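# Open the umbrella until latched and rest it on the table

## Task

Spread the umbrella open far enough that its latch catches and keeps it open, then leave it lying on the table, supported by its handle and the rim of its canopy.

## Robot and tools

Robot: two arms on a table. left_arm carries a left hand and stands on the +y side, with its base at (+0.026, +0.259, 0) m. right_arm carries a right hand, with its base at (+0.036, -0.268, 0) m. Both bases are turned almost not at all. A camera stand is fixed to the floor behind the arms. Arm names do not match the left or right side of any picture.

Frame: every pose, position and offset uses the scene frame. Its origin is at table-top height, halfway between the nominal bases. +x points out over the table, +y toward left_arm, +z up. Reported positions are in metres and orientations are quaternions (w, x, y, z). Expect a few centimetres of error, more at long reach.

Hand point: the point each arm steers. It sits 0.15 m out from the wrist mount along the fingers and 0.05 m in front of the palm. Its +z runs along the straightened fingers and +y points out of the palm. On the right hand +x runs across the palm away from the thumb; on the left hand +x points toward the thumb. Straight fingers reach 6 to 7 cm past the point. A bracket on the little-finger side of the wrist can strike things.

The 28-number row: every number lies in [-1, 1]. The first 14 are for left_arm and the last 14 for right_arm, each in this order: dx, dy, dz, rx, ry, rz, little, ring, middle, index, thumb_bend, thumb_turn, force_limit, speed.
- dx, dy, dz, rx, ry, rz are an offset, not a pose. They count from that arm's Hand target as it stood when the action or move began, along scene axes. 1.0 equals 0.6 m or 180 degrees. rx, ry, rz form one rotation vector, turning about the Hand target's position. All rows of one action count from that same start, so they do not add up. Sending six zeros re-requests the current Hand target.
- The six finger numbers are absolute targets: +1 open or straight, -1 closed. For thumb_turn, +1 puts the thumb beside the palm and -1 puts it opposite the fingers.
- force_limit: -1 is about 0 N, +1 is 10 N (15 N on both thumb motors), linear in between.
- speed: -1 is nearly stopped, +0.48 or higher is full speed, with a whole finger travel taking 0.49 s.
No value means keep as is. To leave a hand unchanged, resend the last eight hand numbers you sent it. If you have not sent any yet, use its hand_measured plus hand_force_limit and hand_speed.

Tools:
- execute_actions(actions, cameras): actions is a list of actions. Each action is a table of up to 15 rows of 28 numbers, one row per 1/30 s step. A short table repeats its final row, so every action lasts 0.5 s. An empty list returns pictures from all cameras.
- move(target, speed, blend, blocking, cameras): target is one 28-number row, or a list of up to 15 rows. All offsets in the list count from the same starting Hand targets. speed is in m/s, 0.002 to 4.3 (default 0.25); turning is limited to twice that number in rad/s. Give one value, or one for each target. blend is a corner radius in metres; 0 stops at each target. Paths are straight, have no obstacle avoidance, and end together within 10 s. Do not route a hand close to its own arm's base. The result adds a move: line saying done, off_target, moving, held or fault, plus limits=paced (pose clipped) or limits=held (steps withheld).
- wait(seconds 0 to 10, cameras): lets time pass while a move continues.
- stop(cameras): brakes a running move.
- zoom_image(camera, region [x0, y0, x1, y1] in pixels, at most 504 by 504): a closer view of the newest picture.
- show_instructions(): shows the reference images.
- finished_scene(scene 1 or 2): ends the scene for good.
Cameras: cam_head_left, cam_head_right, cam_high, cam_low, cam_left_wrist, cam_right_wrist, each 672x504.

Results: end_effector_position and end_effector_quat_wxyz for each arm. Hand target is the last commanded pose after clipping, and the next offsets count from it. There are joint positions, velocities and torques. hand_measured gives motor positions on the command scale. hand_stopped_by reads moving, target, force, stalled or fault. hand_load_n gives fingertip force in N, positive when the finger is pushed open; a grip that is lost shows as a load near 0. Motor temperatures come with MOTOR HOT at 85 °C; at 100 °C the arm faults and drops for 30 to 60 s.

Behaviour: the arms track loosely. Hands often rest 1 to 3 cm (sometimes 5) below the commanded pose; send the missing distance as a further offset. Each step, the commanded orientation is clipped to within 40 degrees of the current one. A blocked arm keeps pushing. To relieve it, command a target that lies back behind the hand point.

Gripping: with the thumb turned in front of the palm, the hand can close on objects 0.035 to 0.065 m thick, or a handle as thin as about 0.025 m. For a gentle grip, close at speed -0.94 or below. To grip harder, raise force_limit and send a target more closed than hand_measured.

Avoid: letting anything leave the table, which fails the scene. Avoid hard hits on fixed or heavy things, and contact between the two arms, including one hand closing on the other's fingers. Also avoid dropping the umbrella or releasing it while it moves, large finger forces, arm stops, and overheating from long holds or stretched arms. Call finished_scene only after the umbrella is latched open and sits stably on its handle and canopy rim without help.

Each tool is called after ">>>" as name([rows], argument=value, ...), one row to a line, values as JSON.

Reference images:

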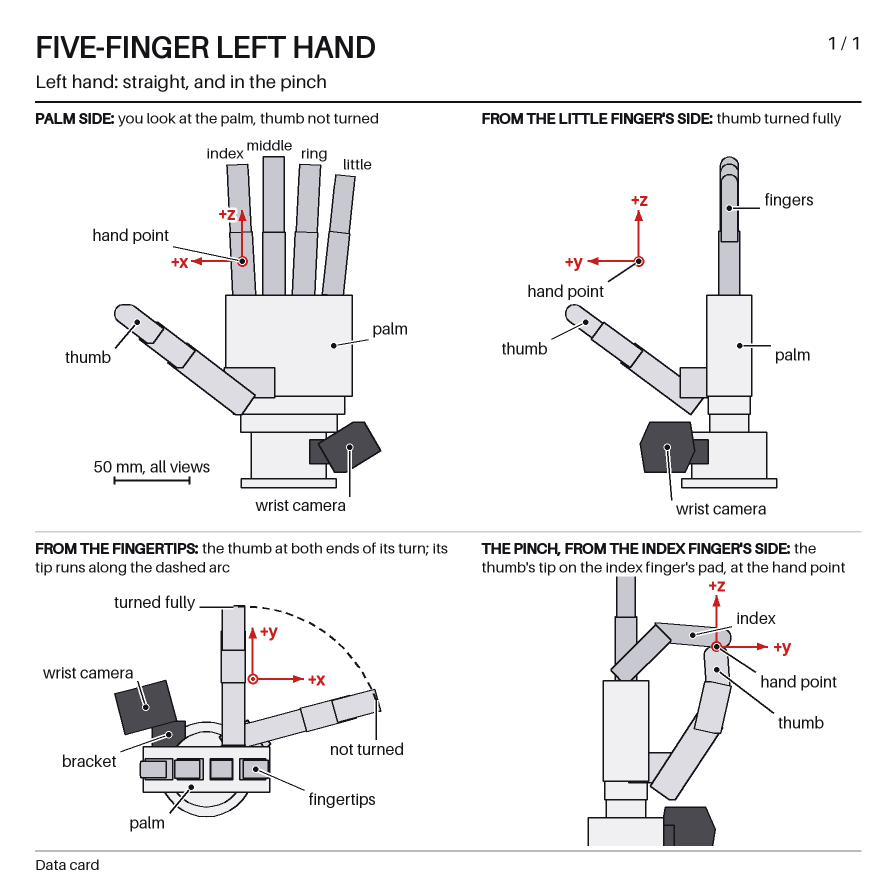

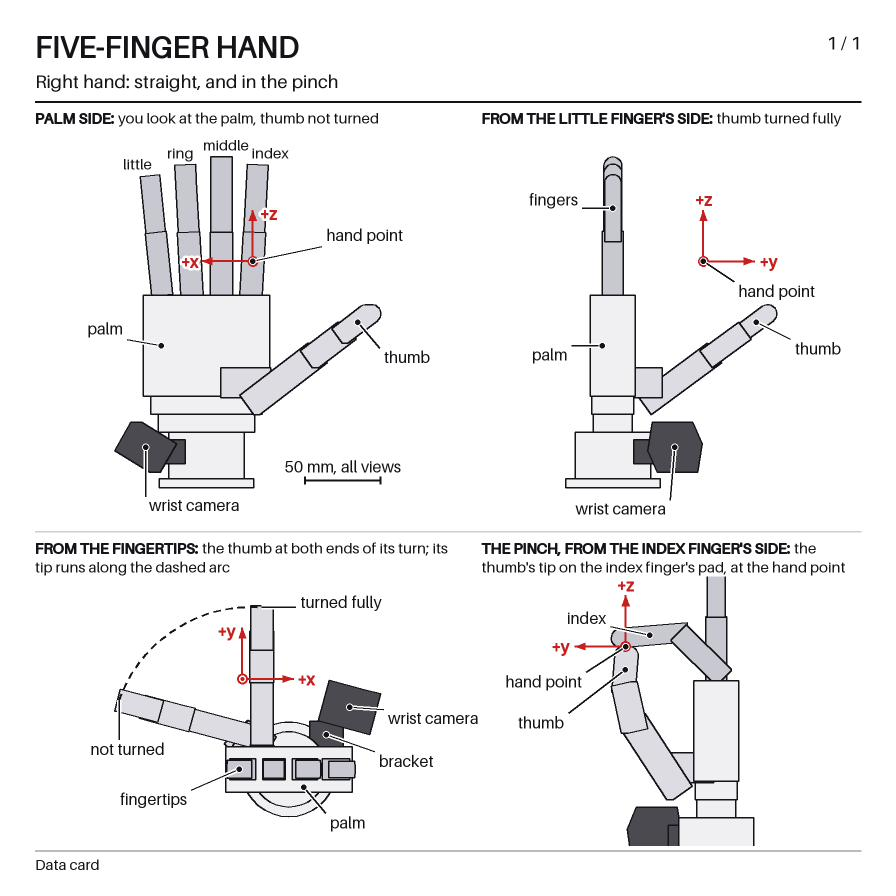

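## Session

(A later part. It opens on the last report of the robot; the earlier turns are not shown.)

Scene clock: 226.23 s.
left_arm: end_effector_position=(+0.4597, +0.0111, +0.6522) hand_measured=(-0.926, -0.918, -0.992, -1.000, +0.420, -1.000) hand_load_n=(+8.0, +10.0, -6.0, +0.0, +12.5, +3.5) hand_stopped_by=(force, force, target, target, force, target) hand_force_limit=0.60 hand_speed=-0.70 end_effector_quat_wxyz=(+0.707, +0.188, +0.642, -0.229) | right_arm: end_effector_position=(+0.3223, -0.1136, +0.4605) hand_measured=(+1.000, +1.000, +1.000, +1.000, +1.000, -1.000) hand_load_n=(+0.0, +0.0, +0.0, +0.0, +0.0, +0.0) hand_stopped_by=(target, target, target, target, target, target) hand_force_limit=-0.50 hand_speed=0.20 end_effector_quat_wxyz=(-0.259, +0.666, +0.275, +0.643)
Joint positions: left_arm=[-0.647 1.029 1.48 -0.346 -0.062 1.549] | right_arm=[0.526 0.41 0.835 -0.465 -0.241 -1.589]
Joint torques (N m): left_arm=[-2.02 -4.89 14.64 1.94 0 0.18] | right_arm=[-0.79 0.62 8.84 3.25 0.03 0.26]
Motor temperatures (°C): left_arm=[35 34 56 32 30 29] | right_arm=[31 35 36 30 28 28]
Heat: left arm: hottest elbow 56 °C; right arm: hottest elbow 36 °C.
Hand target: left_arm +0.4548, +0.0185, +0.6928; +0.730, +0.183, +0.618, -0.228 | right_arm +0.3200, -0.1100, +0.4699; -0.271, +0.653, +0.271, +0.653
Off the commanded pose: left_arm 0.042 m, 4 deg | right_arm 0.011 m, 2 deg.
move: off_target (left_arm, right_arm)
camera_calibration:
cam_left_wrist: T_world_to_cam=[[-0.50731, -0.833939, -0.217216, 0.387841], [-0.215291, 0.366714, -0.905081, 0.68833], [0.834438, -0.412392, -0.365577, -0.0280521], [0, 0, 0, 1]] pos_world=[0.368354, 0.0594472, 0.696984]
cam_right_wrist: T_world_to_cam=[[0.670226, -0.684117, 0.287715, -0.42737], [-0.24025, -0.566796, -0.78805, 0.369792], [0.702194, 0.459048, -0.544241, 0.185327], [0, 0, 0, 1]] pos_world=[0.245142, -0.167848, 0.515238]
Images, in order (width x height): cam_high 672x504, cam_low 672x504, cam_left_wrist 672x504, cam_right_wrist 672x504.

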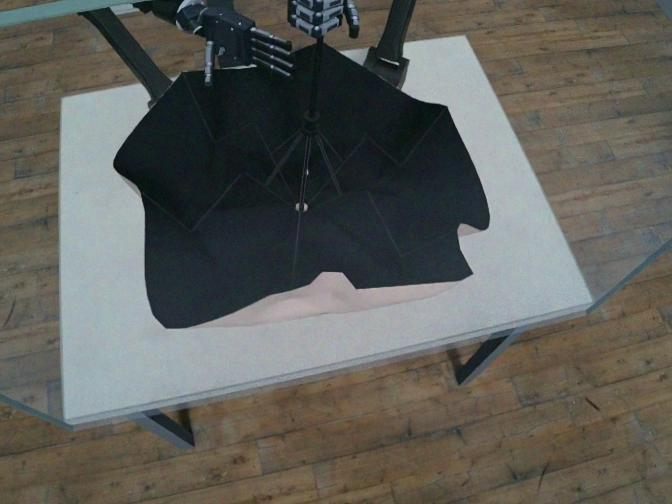

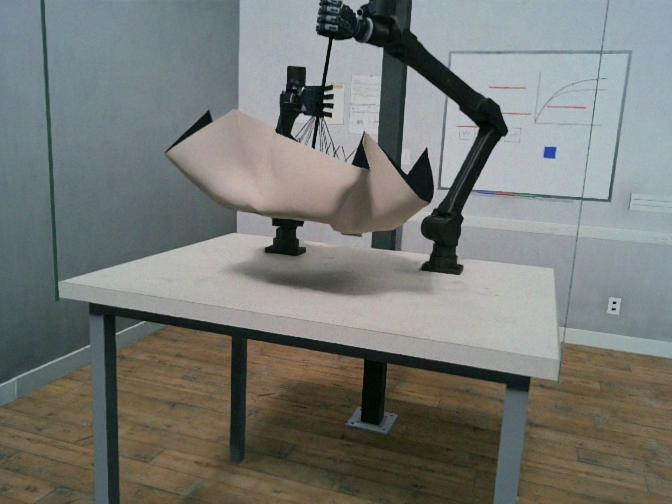

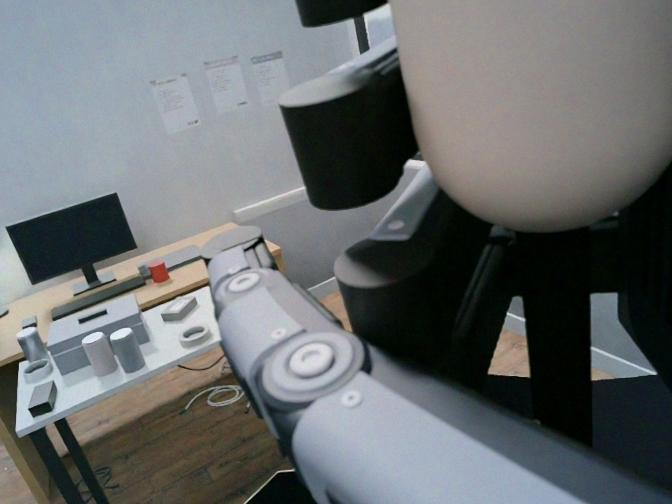

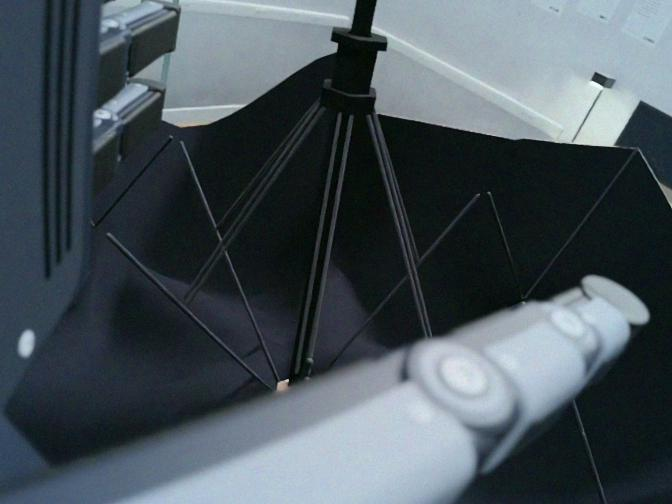

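>>> move([
  [0,0,0,0,0,0,-0.99,-0.99,-0.99,-1,-0.42,-1,0.6,-0.7,0.031,-0.037,0.13,0,0,0,1,1,1,1,1,-1,-0.5,0.2],
  [0,0,0,0,0,0,-0.99,-0.99,-0.99,-1,-0.42,-1,0.6,-0.7,0.12,0.055,0.13,0,0,0,1,1,1,1,1,-1,-0.5,0.2],
], speed=[0.1, 0.08], blend=[0,0], cameras=["cam_high","cam_low","cam_right_wrist"])

>>> zoom_image(camera="cam_low", region=[180, 0, 480, 280])

Scene clock: 230.27 s.
left_arm: end_effector_position=(+0.4597, +0.0111, +0.6522) hand_measured=(-0.926, -0.918, -0.992, -1.000, +0.420, -1.000) hand_load_n=(+8.0, +9.5, -5.5, +0.0, +12.5, +3.5) hand_stopped_by=(force, force, target, target, force, target) hand_force_limit=0.60 hand_speed=-0.70 end_effector_quat_wxyz=(+0.707, +0.188, +0.642, -0.229) | right_arm: end_effector_position=(+0.3947, -0.0814, +0.5023) hand_measured=(+1.000, +1.000, +1.000, +1.000, +1.000, -1.000) hand_load_n=(-0.5, +0.0, +0.0, +0.0, +0.0, +0.5) hand_stopped_by=(target, target, target, target, target, target) hand_force_limit=-0.50 hand_speed=0.20 end_effector_quat_wxyz=(-0.259, +0.683, +0.275, +0.625)
Joint positions: left_arm=[-0.647 1.029 1.48 -0.346 -0.062 1.549] | right_arm=[0.48 0.689 1.045 -0.445 -0.287 -1.586]
Joint torques (N m): left_arm=[-1.44 -4.6 14.48 2.18 -0.01 0.18] | right_arm=[-0.91 -1.85 14.3 3.26 0.02 0.23]
Motor temperatures (°C): left_arm=[35 34 56 32 30 29] | right_arm=[31 35 37 30 28 28]
Heat: left arm: hottest elbow 56 °C; right arm: hottest elbow 37 °C.
Hand target: left_arm +0.4548, +0.0185, +0.6928; +0.730, +0.183, +0.618, -0.228 | right_arm +0.3920, -0.0770, +0.5480; -0.271, +0.653, +0.271, +0.653
Off the commanded pose: left_arm 0.042 m, 4 deg | right_arm 0.046 m, 5 deg.
move: off_target (left_arm, right_arm)
camera_calibration:
cam_right_wrist: T_world_to_cam=[[0.683202, -0.678744, 0.269336, -0.461248], [-0.27657, -0.581874, -0.764808, 0.439888], [0.675828, 0.448029, -0.585258, 0.172563], [0, 0, 0, 1]] pos_world=[0.320162, -0.134423, 0.561654]
Images, in order (width x height): cam_high 672x504, cam_low 672x504, cam_right_wrist 672x504.

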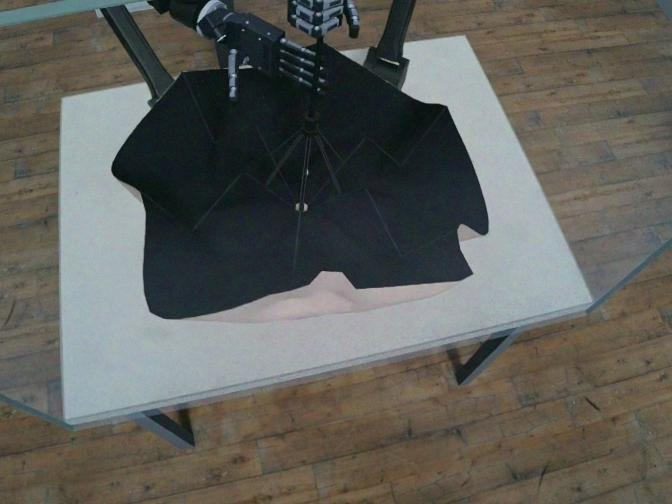

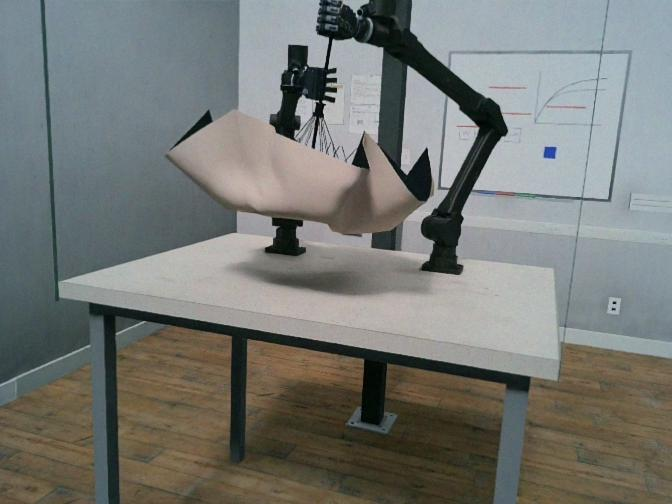

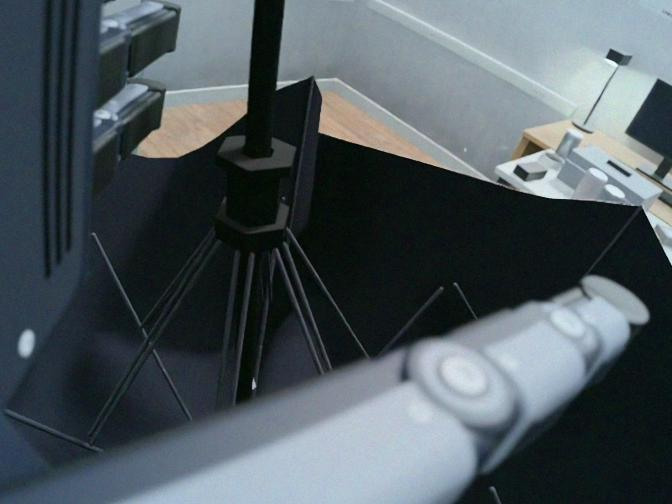

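Scaled by 1.680.

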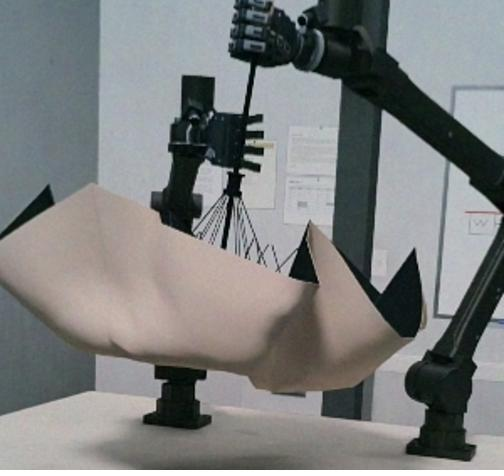

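>>> move([
  [0,0,0,0,0,0,-0.99,-0.99,-0.99,-1,-0.42,-1,0.6,-0.7,0,0,0.05,0,0,0,1,1,1,1,1,-1,-0.5,0.2],
  [0,0,0,0,0,0,-0.99,-0.99,-0.99,-1,-0.42,-1,0.6,-0.7,0.112,0.124,0.05,0,0,0,1,1,1,1,1,-1,-0.5,0.2],
], speed=[0.1, 0.06], blend=[0,0], cameras=["cam_high","cam_low","cam_right_wrist"])

>>> zoom_image(camera="cam_low", region=[240, 0, 420, 180])

>>> zoom_image(camera="cam_high", region=[230, 0, 410, 180])

Scene clock: 234.13 s.
left_arm: end_effector_position=(+0.4597, +0.0111, +0.6522) hand_measured=(-0.926, -0.918, -0.992, -1.000, +0.420, -1.000) hand_load_n=(+8.0, +10.0, -5.5, +0.0, +12.5, +3.5) hand_stopped_by=(force, force, target, target, force, target) hand_force_limit=0.60 hand_speed=-0.70 end_effector_quat_wxyz=(+0.707, +0.188, +0.642, -0.229) | right_arm: end_effector_position=(+0.4611, -0.0086, +0.5312) hand_measured=(+1.000, +1.000, +1.000, +1.000, +1.000, -1.000) hand_load_n=(+0.0, +0.0, +0.0, +0.0, +0.0, +0.0) hand_stopped_by=(target, target, target, target, target, target) hand_force_limit=-0.50 hand_speed=0.20 end_effector_quat_wxyz=(-0.255, +0.684, +0.279, +0.625)
Joint positions: left_arm=[-0.647 1.029 1.48 -0.346 -0.062 1.549] | right_arm=[0.593 0.956 1.24 -0.376 -0.174 -1.586]
Joint torques (N m): left_arm=[-1.79 -4.95 14.56 2.03 -0.01 0.16] | right_arm=[-0.91 -5.83 14.54 3.3 0.03 0.24]
Motor temperatures (°C): left_arm=[34 34 56 32 30 29] | right_arm=[31 35 37 30 28 28]
Heat: left arm: hottest elbow 56 °C; right arm: hottest elbow 37 °C.
Hand target: left_arm +0.4548, +0.0185, +0.6928; +0.730, +0.183, +0.618, -0.228 | right_arm +0.4592, -0.0027, +0.5781; -0.270, +0.653, +0.271, +0.653
Off the commanded pose: left_arm 0.042 m, 4 deg | right_arm 0.047 m, 5 deg.
move: off_target (left_arm, right_arm)
camera_calibration:
cam_right_wrist: T_world_to_cam=[[0.682212, -0.67608, 0.278393, -0.469338], [-0.274053, -0.589446, -0.7599, 0.518815], [0.677851, 0.442118, -0.587409, 0.112112], [0, 0, 0, 1]] pos_world=[0.386375, -0.0610631, 0.590763]
Images, in order (width x height): cam_high 672x504, cam_low 672x504, cam_right_wrist 672x504.

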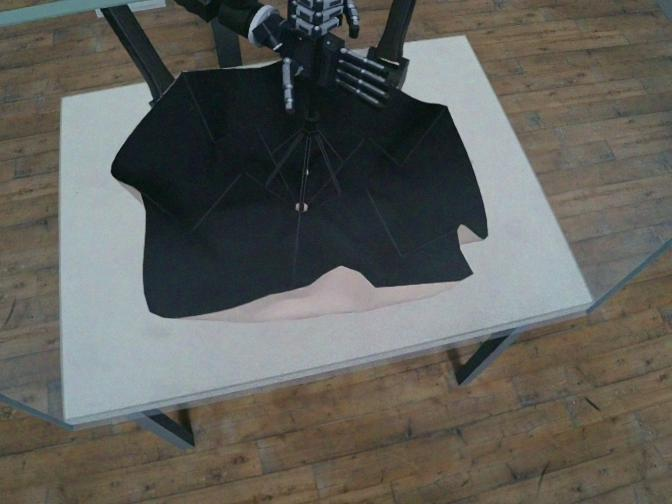

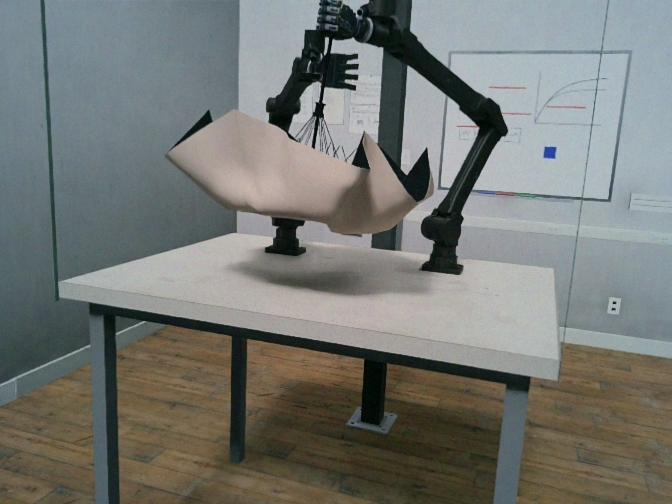

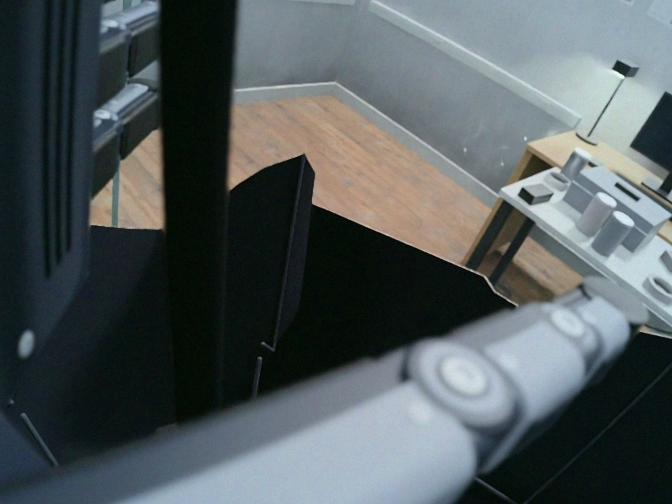

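Scaled by 2.800.

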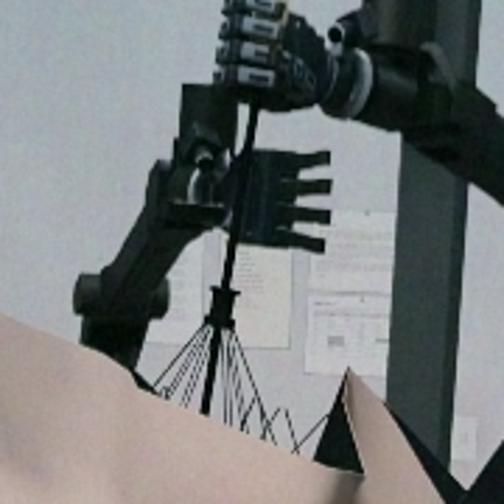

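Scaled by 2.800.

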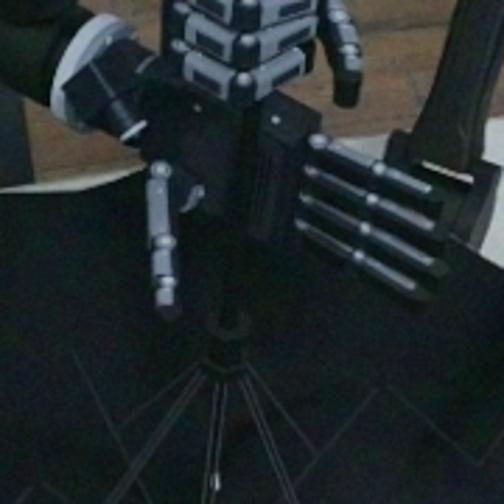

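>>> move([
  [0,0,0,0,0,0,-0.99,-0.99,-0.99,-1,-0.42,-1,0.6,-0.7,0.035,0.007,0,0,0,0,1,1,1,1,1,-1,-0.5,0.2],
  [0,0,0,0,0,0,-0.99,-0.99,-0.99,-1,-0.42,-1,0.6,-0.7,0.035,0.007,0,0,0,0,-0.8,-0.8,-0.8,-0.8,0.6,-1,-0.5,-0.2],
], speed=[0.06, 0.06], blend=[0,0], cameras=["cam_high","cam_low","cam_right_wrist"])

>>> zoom_image(camera="cam_low", region=[240, 0, 420, 180])

>>> zoom_image(camera="cam_high", region=[230, 0, 410, 180])

Scene clock: 237.10 s.
left_arm: end_effector_position=(+0.4597, +0.0111, +0.6522) hand_measured=(-0.926, -0.918, -0.992, -1.000, +0.420, -1.000) hand_load_n=(+8.0, +10.0, -5.5, +0.0, +13.0, +3.5) hand_stopped_by=(force, force, target, target, force, target) hand_force_limit=0.60 hand_speed=-0.70 end_effector_quat_wxyz=(+0.707, +0.188, +0.642, -0.229) | right_arm: end_effector_position=(+0.4770, +0.0036, +0.5293) hand_measured=(-0.800, -0.800, -0.800, -0.800, +0.600, -1.000) hand_load_n=(+0.0, +0.0, +0.0, +0.0, +0.0, +0.0) hand_stopped_by=(target, target, target, target, target, target) hand_force_limit=-0.50 hand_speed=-0.20 end_effector_quat_wxyz=(-0.263, +0.684, +0.280, +0.620)
Joint positions: left_arm=[-0.647 1.029 1.48 -0.346 -0.062 1.549] | right_arm=[0.586 1.006 1.268 -0.356 -0.197 -1.577]
Joint torques (N m): left_arm=[-1.73 -4.78 14.64 2.07 -0.03 0.16] | right_arm=[-2.55 -6.48 14.69 3.26 -0.11 0.2]
Motor temperatures (°C): left_arm=[34 34 56 32 30 29] | right_arm=[31 35 38 30 28 28]
Heat: left arm: hottest elbow 56 °C; right arm: hottest elbow 38 °C.
Hand target: left_arm +0.4548, +0.0185, +0.6928; +0.730, +0.183, +0.618, -0.228 | right_arm +0.4801, +0.0015, +0.5781; -0.271, +0.653, +0.271, +0.653
Off the commanded pose: left_arm 0.042 m, 4 deg | right_arm 0.049 m, 5 deg.
move: off_target (left_arm, right_arm); target 2's new numbers were sent with right_arm's hand 0.048 m and 5 deg from that target
camera_calibration:
cam_right_wrist: T_world_to_cam=[[0.694601, -0.668011, 0.267003, -0.471441], [-0.273033, -0.588173, -0.761252, 0.529227], [0.665569, 0.455866, -0.590935, 0.102513], [0, 0, 0, 1]] pos_world=[0.403731, -0.0503832, 0.58933]
Images, in order (width x height): cam_high 672x504, cam_low 672x504, cam_right_wrist 672x504.

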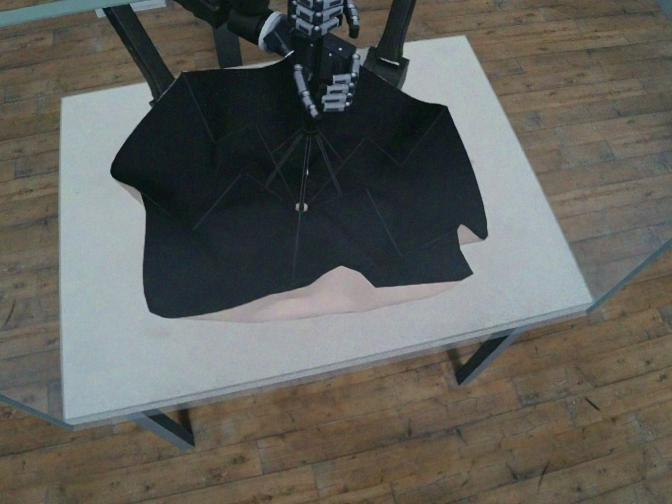

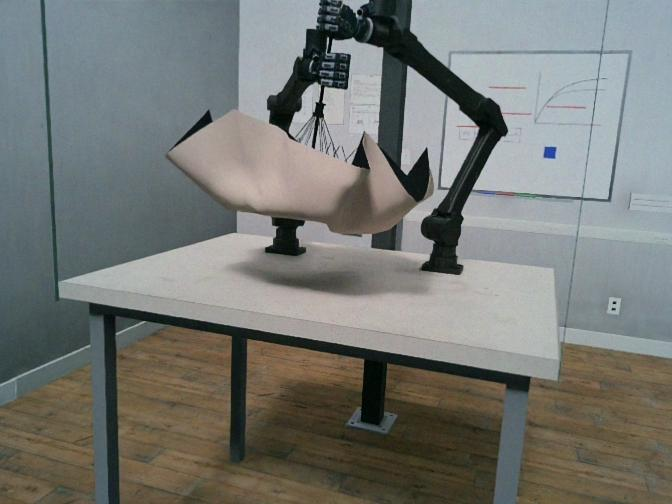

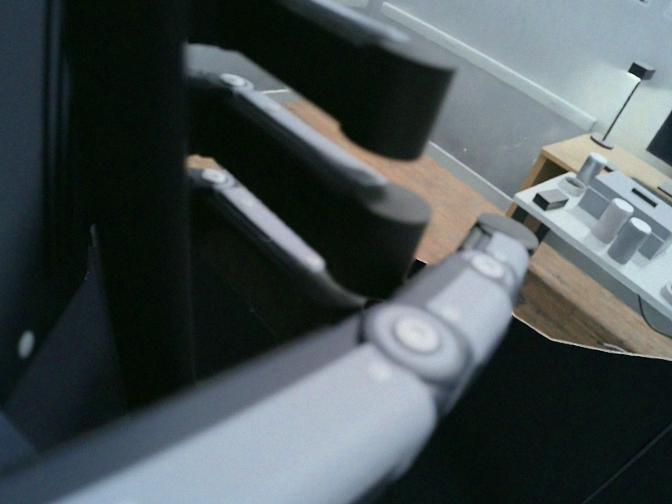

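Scaled by 2.800.

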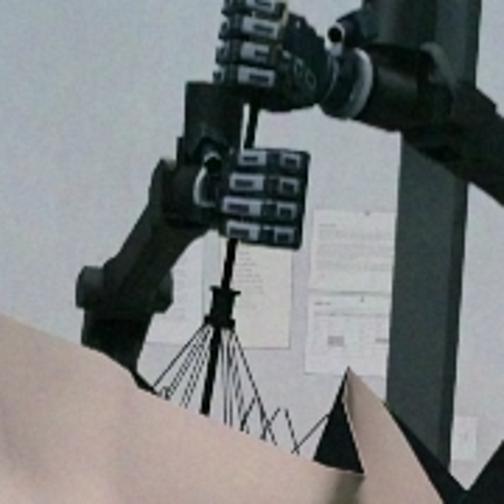

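Scaled by 2.800.

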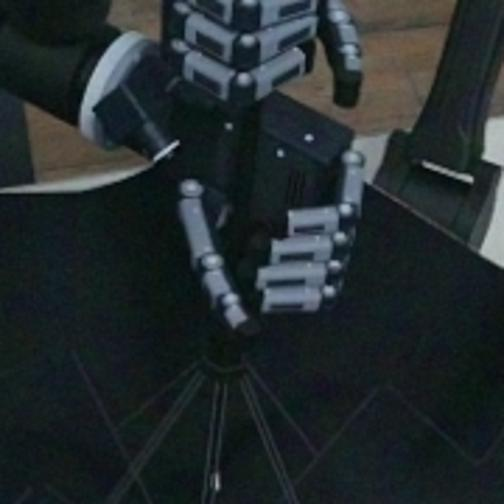

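>>> move(target=[0,0,0.05,0,0,0,-0.99,-0.99,-0.99,-1,-0.42,-1,0.6,-0.7,0.0,-0.015,-0.17,0,0,0,-0.8,-0.8,-0.8,-0.8,0.6,-1,-0.5,-0.2], speed=0.06, cameras=["cam_high","cam_low"])

>>> zoom_image(camera="cam_low", region=[180, 0, 480, 280])

Scene clock: 239.63 s.
left_arm: end_effector_position=(+0.4675, +0.0047, +0.6567) hand_measured=(-0.926, -0.918, -0.992, -1.000, +0.420, -1.000) hand_load_n=(+8.5, +9.5, -6.0, +0.0, +12.5, +3.5) hand_stopped_by=(force, force, target, target, force, target) hand_force_limit=0.60 hand_speed=-0.70 end_effector_quat_wxyz=(+0.690, +0.192, +0.660, -0.225) | right_arm: end_effector_position=(+0.4772, -0.0030, +0.4837) hand_measured=(-0.800, -0.800, -0.800, -0.800, +0.600, -1.000) hand_load_n=(+0.0, +0.5, +0.0, +0.0, +0.0, -2.5) hand_stopped_by=(target, target, target, target, target, target) hand_force_limit=-0.50 hand_speed=-0.20 end_effector_quat_wxyz=(-0.270, +0.649, +0.280, +0.654)
Joint positions: left_arm=[-0.647 1.076 1.564 -0.435 -0.062 1.542] | right_arm=[0.563 0.951 1.043 -0.091 -0.229 -1.586]
Joint torques (N m): left_arm=[-1.38 -6.12 16.18 2.96 -0.11 0.2] | right_arm=[-2.73 -6.3 8.2 2.35 -0.1 0.22]
Motor temperatures (°C): left_arm=[34 34 56 32 30 29] | right_arm=[31 35 39 30 28 28]
Heat: left arm: hottest elbow 56 °C; right arm: hottest elbow 39 °C.
Hand target: left_arm +0.4550, +0.0183, +0.7226; +0.730, +0.183, +0.618, -0.228 | right_arm +0.4801, -0.0076, +0.4762; -0.270, +0.653, +0.271, +0.653
Off the commanded pose: left_arm 0.069 m, 7 deg | right_arm 0.009 m, 1 deg.
move: off_target (left_arm)
Images, in order (width x height): cam_high 672x504, cam_low 672x504.

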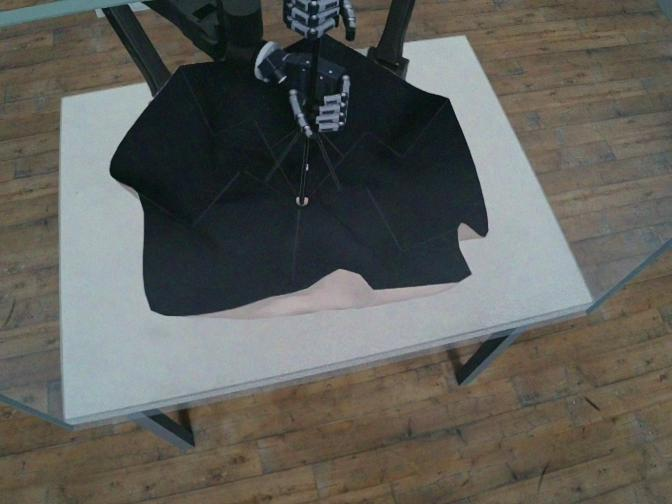

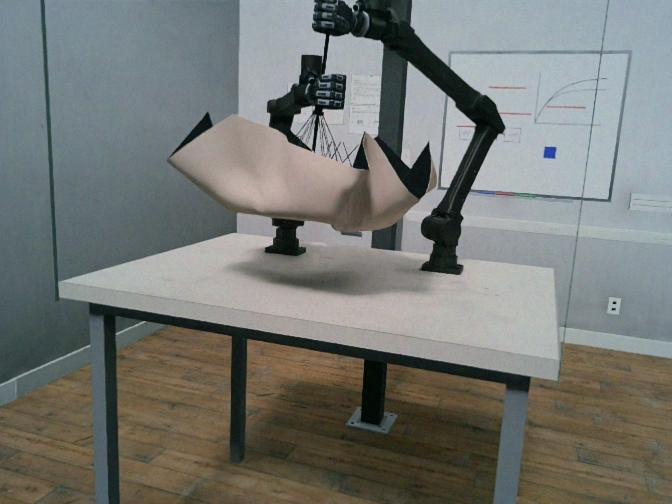

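Scaled by 1.680.

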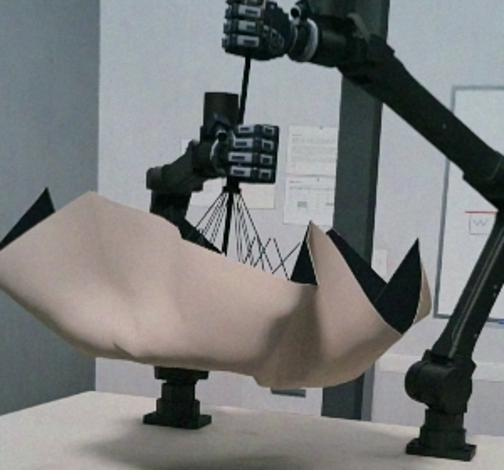

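>>> move(target=[0,0,0.08,0,0,0,-0.99,-0.99,-0.99,-1,-0.42,-1,0.6,-0.7,0.0,-0.015,-0.15,0,0,0,-0.8,-0.8,-0.8,-0.8,0.6,-1,-0.5,-0.2], speed=0.06, cameras=["cam_high","cam_low"])

>>> zoom_image(camera="cam_low", region=[180, 0, 480, 280])

Scene clock: 241.97 s.
left_arm: end_effector_position=(+0.4754, -0.0055, +0.6569) hand_measured=(-0.926, -0.918, -0.992, -1.000, +0.420, -1.000) hand_load_n=(+5.5, +9.5, -6.0, +0.0, +13.0, +3.5) hand_stopped_by=(force, force, target, target, force, target) hand_force_limit=0.60 hand_speed=-0.70 end_effector_quat_wxyz=(+0.657, +0.197, +0.693, -0.222) | right_arm: end_effector_position=(+0.4691, -0.0149, +0.4484) hand_measured=(-0.800, -0.800, -0.800, -0.800, +0.600, -1.000) hand_load_n=(+0.0, +10.5, +0.0, +3.0, +2.0, -1.5) hand_stopped_by=(target, target, target, target, target, target) hand_force_limit=-0.50 hand_speed=-0.20 end_effector_quat_wxyz=(-0.281, +0.608, +0.269, +0.692)
Joint positions: left_arm=[-0.653 1.145 1.689 -0.582 -0.064 1.519] | right_arm=[0.541 0.906 0.842 0.184 -0.253 -1.571]
Joint torques (N m): left_arm=[-1.55 -9.11 19.54 4.19 -0.32 0.46] | right_arm=[-2.78 -2.78 4.89 0.7 -0.05 0.14]
Motor temperatures (°C): left_arm=[34 34 57 32 30 29] | right_arm=[31 35 38 30 28 28]
Heat: left arm: hottest elbow 57 °C; right arm: hottest elbow 38 °C.
Hand target: left_arm +0.4550, +0.0185, +0.7707; +0.730, +0.183, +0.618, -0.227 | right_arm +0.4801, -0.0164, +0.3860; -0.271, +0.653, +0.271, +0.653
Off the commanded pose: left_arm 0.118 m, 12 deg | right_arm 0.063 m, 7 deg.
move: off_target (left_arm, right_arm)
Images, in order (width x height): cam_high 672x504, cam_low 672x504.

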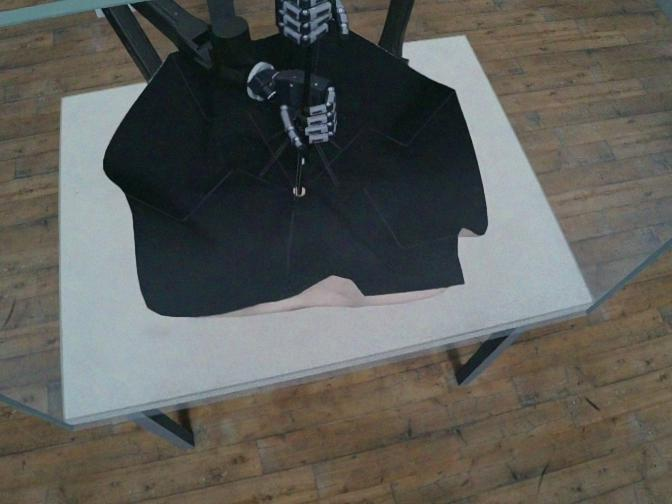

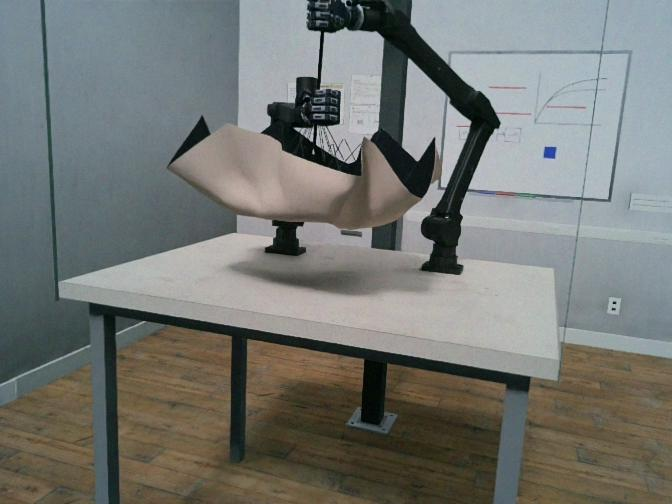

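Scaled by 1.680.

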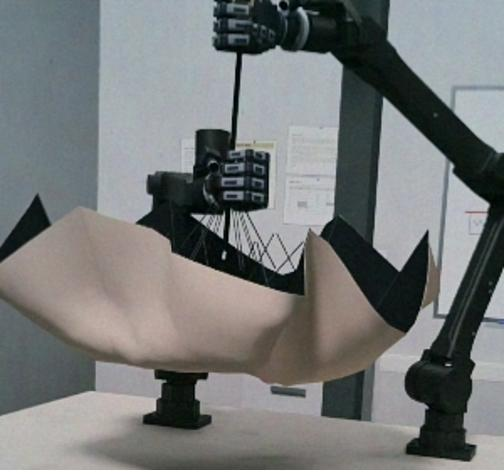

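>>> move(target=[0,0,0.08,0,0,0,-0.99,-0.99,-0.99,-1,-0.42,-1,0.6,-0.7,0.0,-0.0,-0.15,0,0,0,-0.8,-0.8,-0.8,-0.8,0.6,-1,-0.5,-0.2], speed=0.06, cameras=["cam_high","cam_low"])

>>> zoom_image(camera="cam_low", region=[180, 0, 480, 280])

Scene clock: 244.63 s.
left_arm: end_effector_position=(+0.4699, -0.0185, +0.6369) hand_measured=(-0.926, -0.918, -0.992, -1.000, +0.420, -1.000) hand_load_n=(+0.0, +0.0, -3.5, +0.0, +13.5, +5.0) hand_stopped_by=(force, force, target, target, force, target) hand_force_limit=0.60 hand_speed=-0.70 end_effector_quat_wxyz=(+0.608, +0.221, +0.733, -0.210) | right_arm: end_effector_position=(+0.4662, -0.0238, +0.4123) hand_measured=(-0.800, -0.796, -0.800, -0.800, +0.600, -1.000) hand_load_n=(+9.0, +37.0, +0.0, +0.0, +5.5, -4.0) hand_stopped_by=(target, target, target, target, target, target) hand_force_limit=-0.50 hand_speed=-0.20 end_effector_quat_wxyz=(-0.292, +0.577, +0.246, +0.722)
Joint positions: left_arm=[-0.68 1.193 1.77 -0.752 -0.069 1.519] | right_arm=[0.53 0.919 0.684 0.457 -0.244 -1.534]
Joint torques (N m): left_arm=[-0.85 -10.75 24.36 6.43 -0.85 0.48] | right_arm=[-2.2 0.91 0.66 -0.03 -0.3 -0.27]
Motor temperatures (°C): left_arm=[34 34 59 32 30 29] | right_arm=[31 35 38 30 28 28]
Heat: left arm: hottest elbow 59 °C; right arm: hottest elbow 38 °C.
Hand target: left_arm +0.4548, +0.0185, +0.8189; +0.730, +0.183, +0.618, -0.228 | right_arm +0.4801, -0.0164, +0.2960; -0.271, +0.653, +0.271, +0.653
Off the commanded pose: left_arm 0.186 m, 20 deg | right_arm 0.117 m, 12 deg.
move: off_target (left_arm, right_arm)
Images, in order (width x height): cam_high 672x504, cam_low 672x504.

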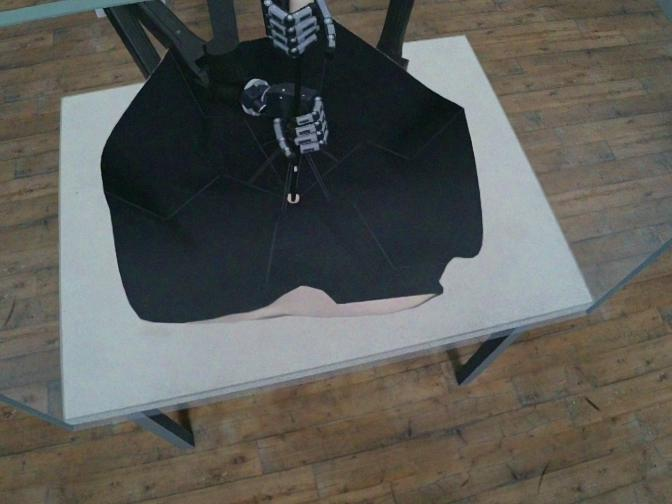

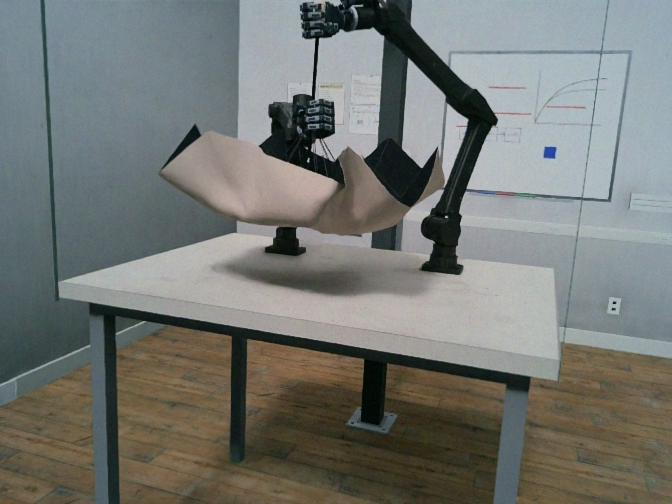

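Scaled by 1.680.

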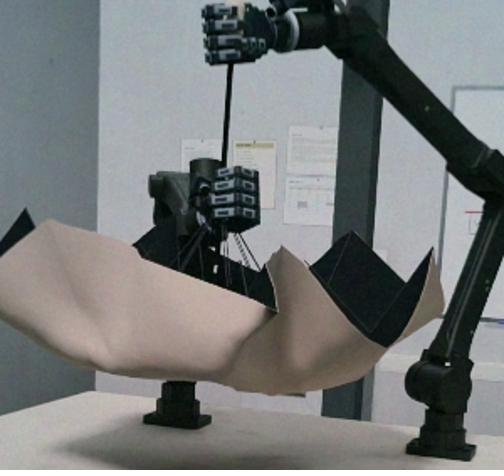

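>>> move(target=[-0.045,0.055,-0.03,0,0,0,-0.99,-0.99,-0.99,-1,-0.42,-1,0.6,-0.7,0.0,-0.0,0.13,0,0,0,-0.8,-0.8,-0.8,-0.8,0.6,-1,-0.5,-0.2], speed=0.08, cameras=["cam_high","cam_low","cam_left_wrist"])

>>> zoom_image(camera="cam_low", region=[180, 0, 480, 280])

Scene clock: 246.67 s.
left_arm: end_effector_position=(+0.4587, +0.0018, +0.6509) hand_measured=(-0.926, -0.918, -0.992, -1.000, +0.420, -1.000) hand_load_n=(+0.0, +0.0, -3.0, +0.0, +13.0, +6.0) hand_stopped_by=(force, force, target, target, force, target) hand_force_limit=0.60 hand_speed=-0.70 end_effector_quat_wxyz=(+0.619, +0.214, +0.724, -0.214) | right_arm: end_effector_position=(+0.4605, -0.0225, +0.4304) hand_measured=(-0.800, -0.798, -0.800, -0.800, +0.600, -1.000) hand_load_n=(+0.0, +6.0, +0.5, +0.0, +4.0, -3.5) hand_stopped_by=(target, target, target, target, target, target) hand_force_limit=-0.50 hand_speed=-0.20 end_effector_quat_wxyz=(-0.289, +0.603, +0.262, +0.696)
Joint positions: left_arm=[-0.656 1.147 1.756 -0.751 -0.05 1.519] | right_arm=[0.532 0.877 0.767 0.253 -0.262 -1.549]
Joint torques (N m): left_arm=[-0.56 -12.4 18.33 6.68 -0.21 0.45] | right_arm=[-2.2 0.21 8.18 -0.73 0.16 -0.11]
Motor temperatures (°C): left_arm=[34 34 60 32 30 29] | right_arm=[31 35 38 30 28 28]
Heat: left arm: hottest elbow 60 °C; right arm: hottest elbow 38 °C.
Hand target: left_arm +0.4280, +0.0514, +0.8006; +0.730, +0.183, +0.618, -0.227 | right_arm +0.4801, -0.0165, +0.3741; -0.271, +0.653, +0.271, +0.653
Off the commanded pose: left_arm 0.161 m, 18 deg | right_arm 0.060 m, 8 deg.
move: off_target (left_arm, right_arm)
camera_calibration:
cam_left_wrist: T_world_to_cam=[[-0.569528, -0.795554, -0.206719, 0.400998], [-0.386662, 0.481228, -0.78671, 0.691708], [0.725349, -0.368123, -0.581682, 0.159114], [0, 0, 0, 1]] pos_world=[0.380423, 0.04472, 0.719622]
Images, in order (width x height): cam_high 672x504, cam_low 672x504, cam_left_wrist 672x504.

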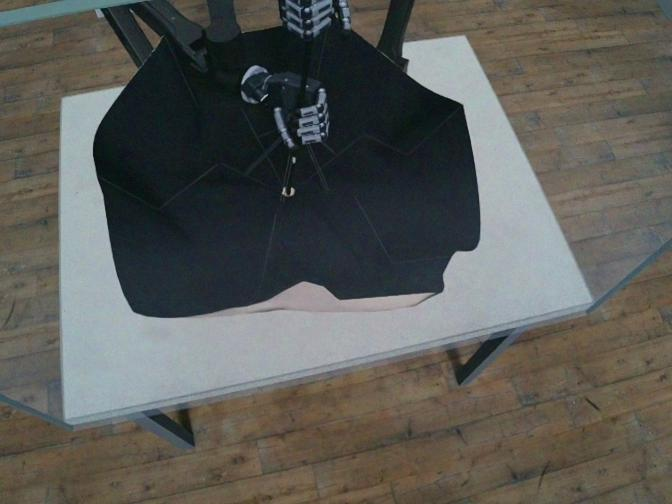

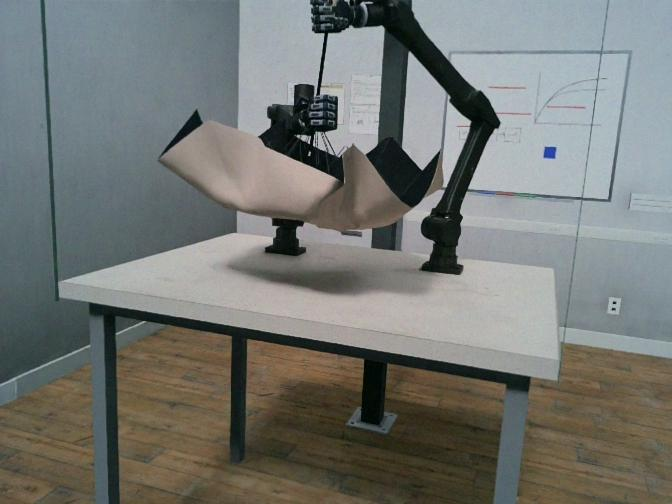

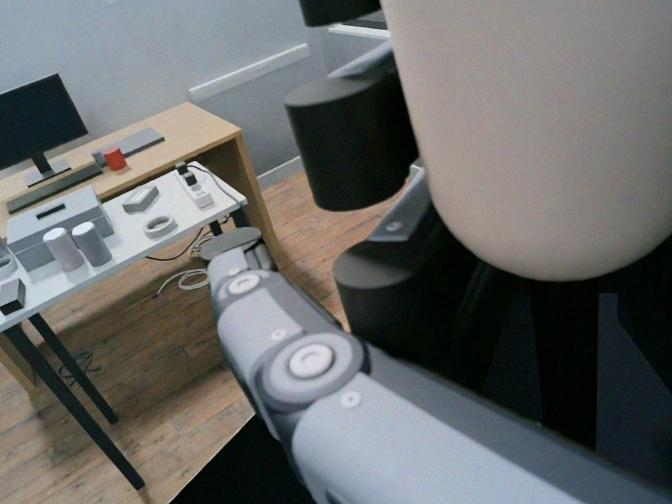

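Scaled by 1.680.

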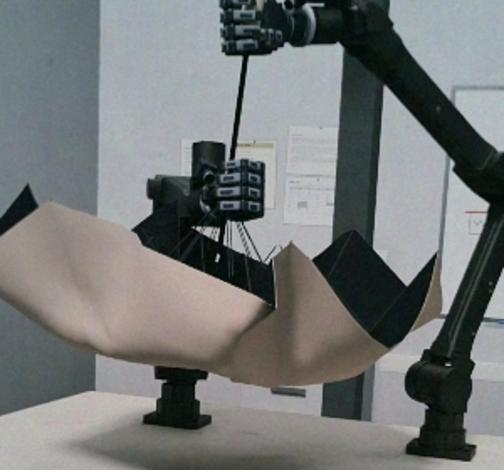

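>>> move(target=[-0.02,0.03,0.06,-0.02,-0.029,0,-0.99,-0.99,-0.99,-1,-0.42,-1,0.6,-0.7,0.0,-0.0,-0.09,0,0,0,-0.8,-0.8,-0.8,-0.8,0.6,-1,-0.5,-0.2], speed=0.08, cameras=["cam_high","cam_low"])

>>> zoom_image(camera="cam_low", region=[180, 0, 480, 280])

Scene clock: 248.53 s.
left_arm: end_effector_position=(+0.4426, +0.0107, +0.6621) hand_measured=(-0.926, -0.918, -0.992, -1.000, +0.420, -1.000) hand_load_n=(+0.0, +0.0, -3.0, +0.0, +13.5, +5.5) hand_stopped_by=(force, force, target, target, force, target) hand_force_limit=0.60 hand_speed=-0.70 end_effector_quat_wxyz=(+0.627, +0.216, +0.714, -0.224) | right_arm: end_effector_position=(+0.4546, -0.0215, +0.4344) hand_measured=(-0.800, -0.798, -0.800, -0.800, +0.600, -1.000) hand_load_n=(+0.0, +22.0, +0.0, +3.0, +4.5, -4.0) hand_stopped_by=(target, target, target, target, target, target) hand_force_limit=-0.50 hand_speed=-0.20 end_effector_quat_wxyz=(-0.296, +0.570, +0.259, +0.721)
Joint positions: left_arm=[-0.656 1.106 1.74 -0.747 -0.033 1.519] | right_arm=[0.539 0.876 0.716 0.385 -0.264 -1.548]
Joint torques (N m): left_arm=[1.08 -12.81 17.57 9.73 -0.34 0.48] | right_arm=[-2.73 1.96 1.77 -0.38 0.29 -0.11]
Motor temperatures (°C): left_arm=[34 34 60 32 30 29] | right_arm=[31 35 37 30 28 28]
Heat: left arm: hottest elbow 60 °C; right arm: hottest elbow 37 °C.
Hand target: left_arm +0.4160, +0.0693, +0.8366; +0.763, +0.171, +0.577, -0.238 | right_arm +0.4801, -0.0165, +0.3201; -0.271, +0.653, +0.271, +0.653
Off the commanded pose: left_arm 0.186 m, 23 deg | right_arm 0.117 m, 13 deg.
move: off_target (left_arm, right_arm)
Images, in order (width x height): cam_high 672x504, cam_low 672x504.

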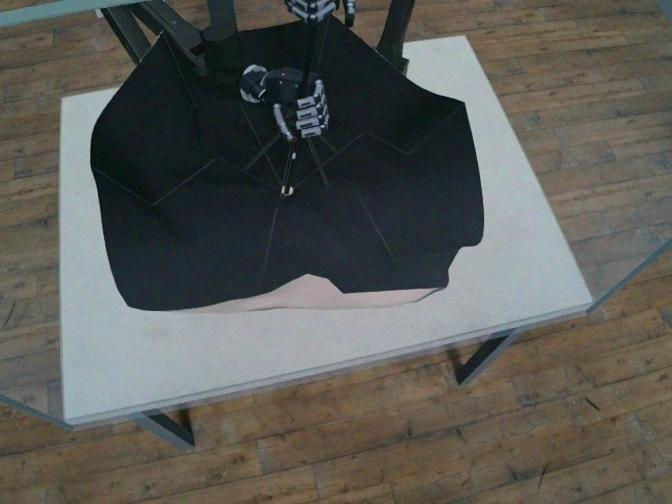

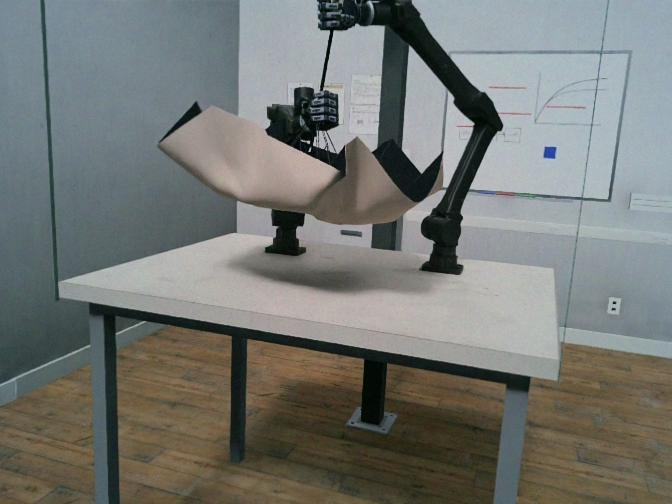

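Scaled by 1.680.

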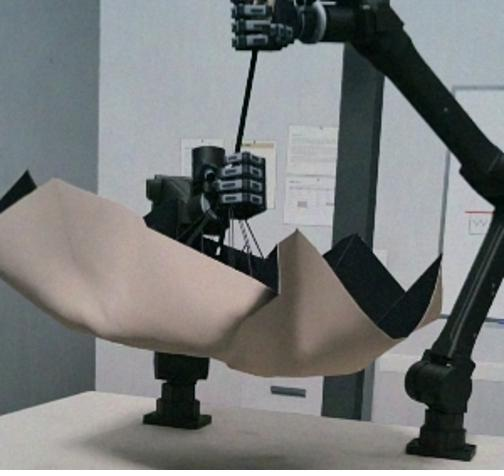

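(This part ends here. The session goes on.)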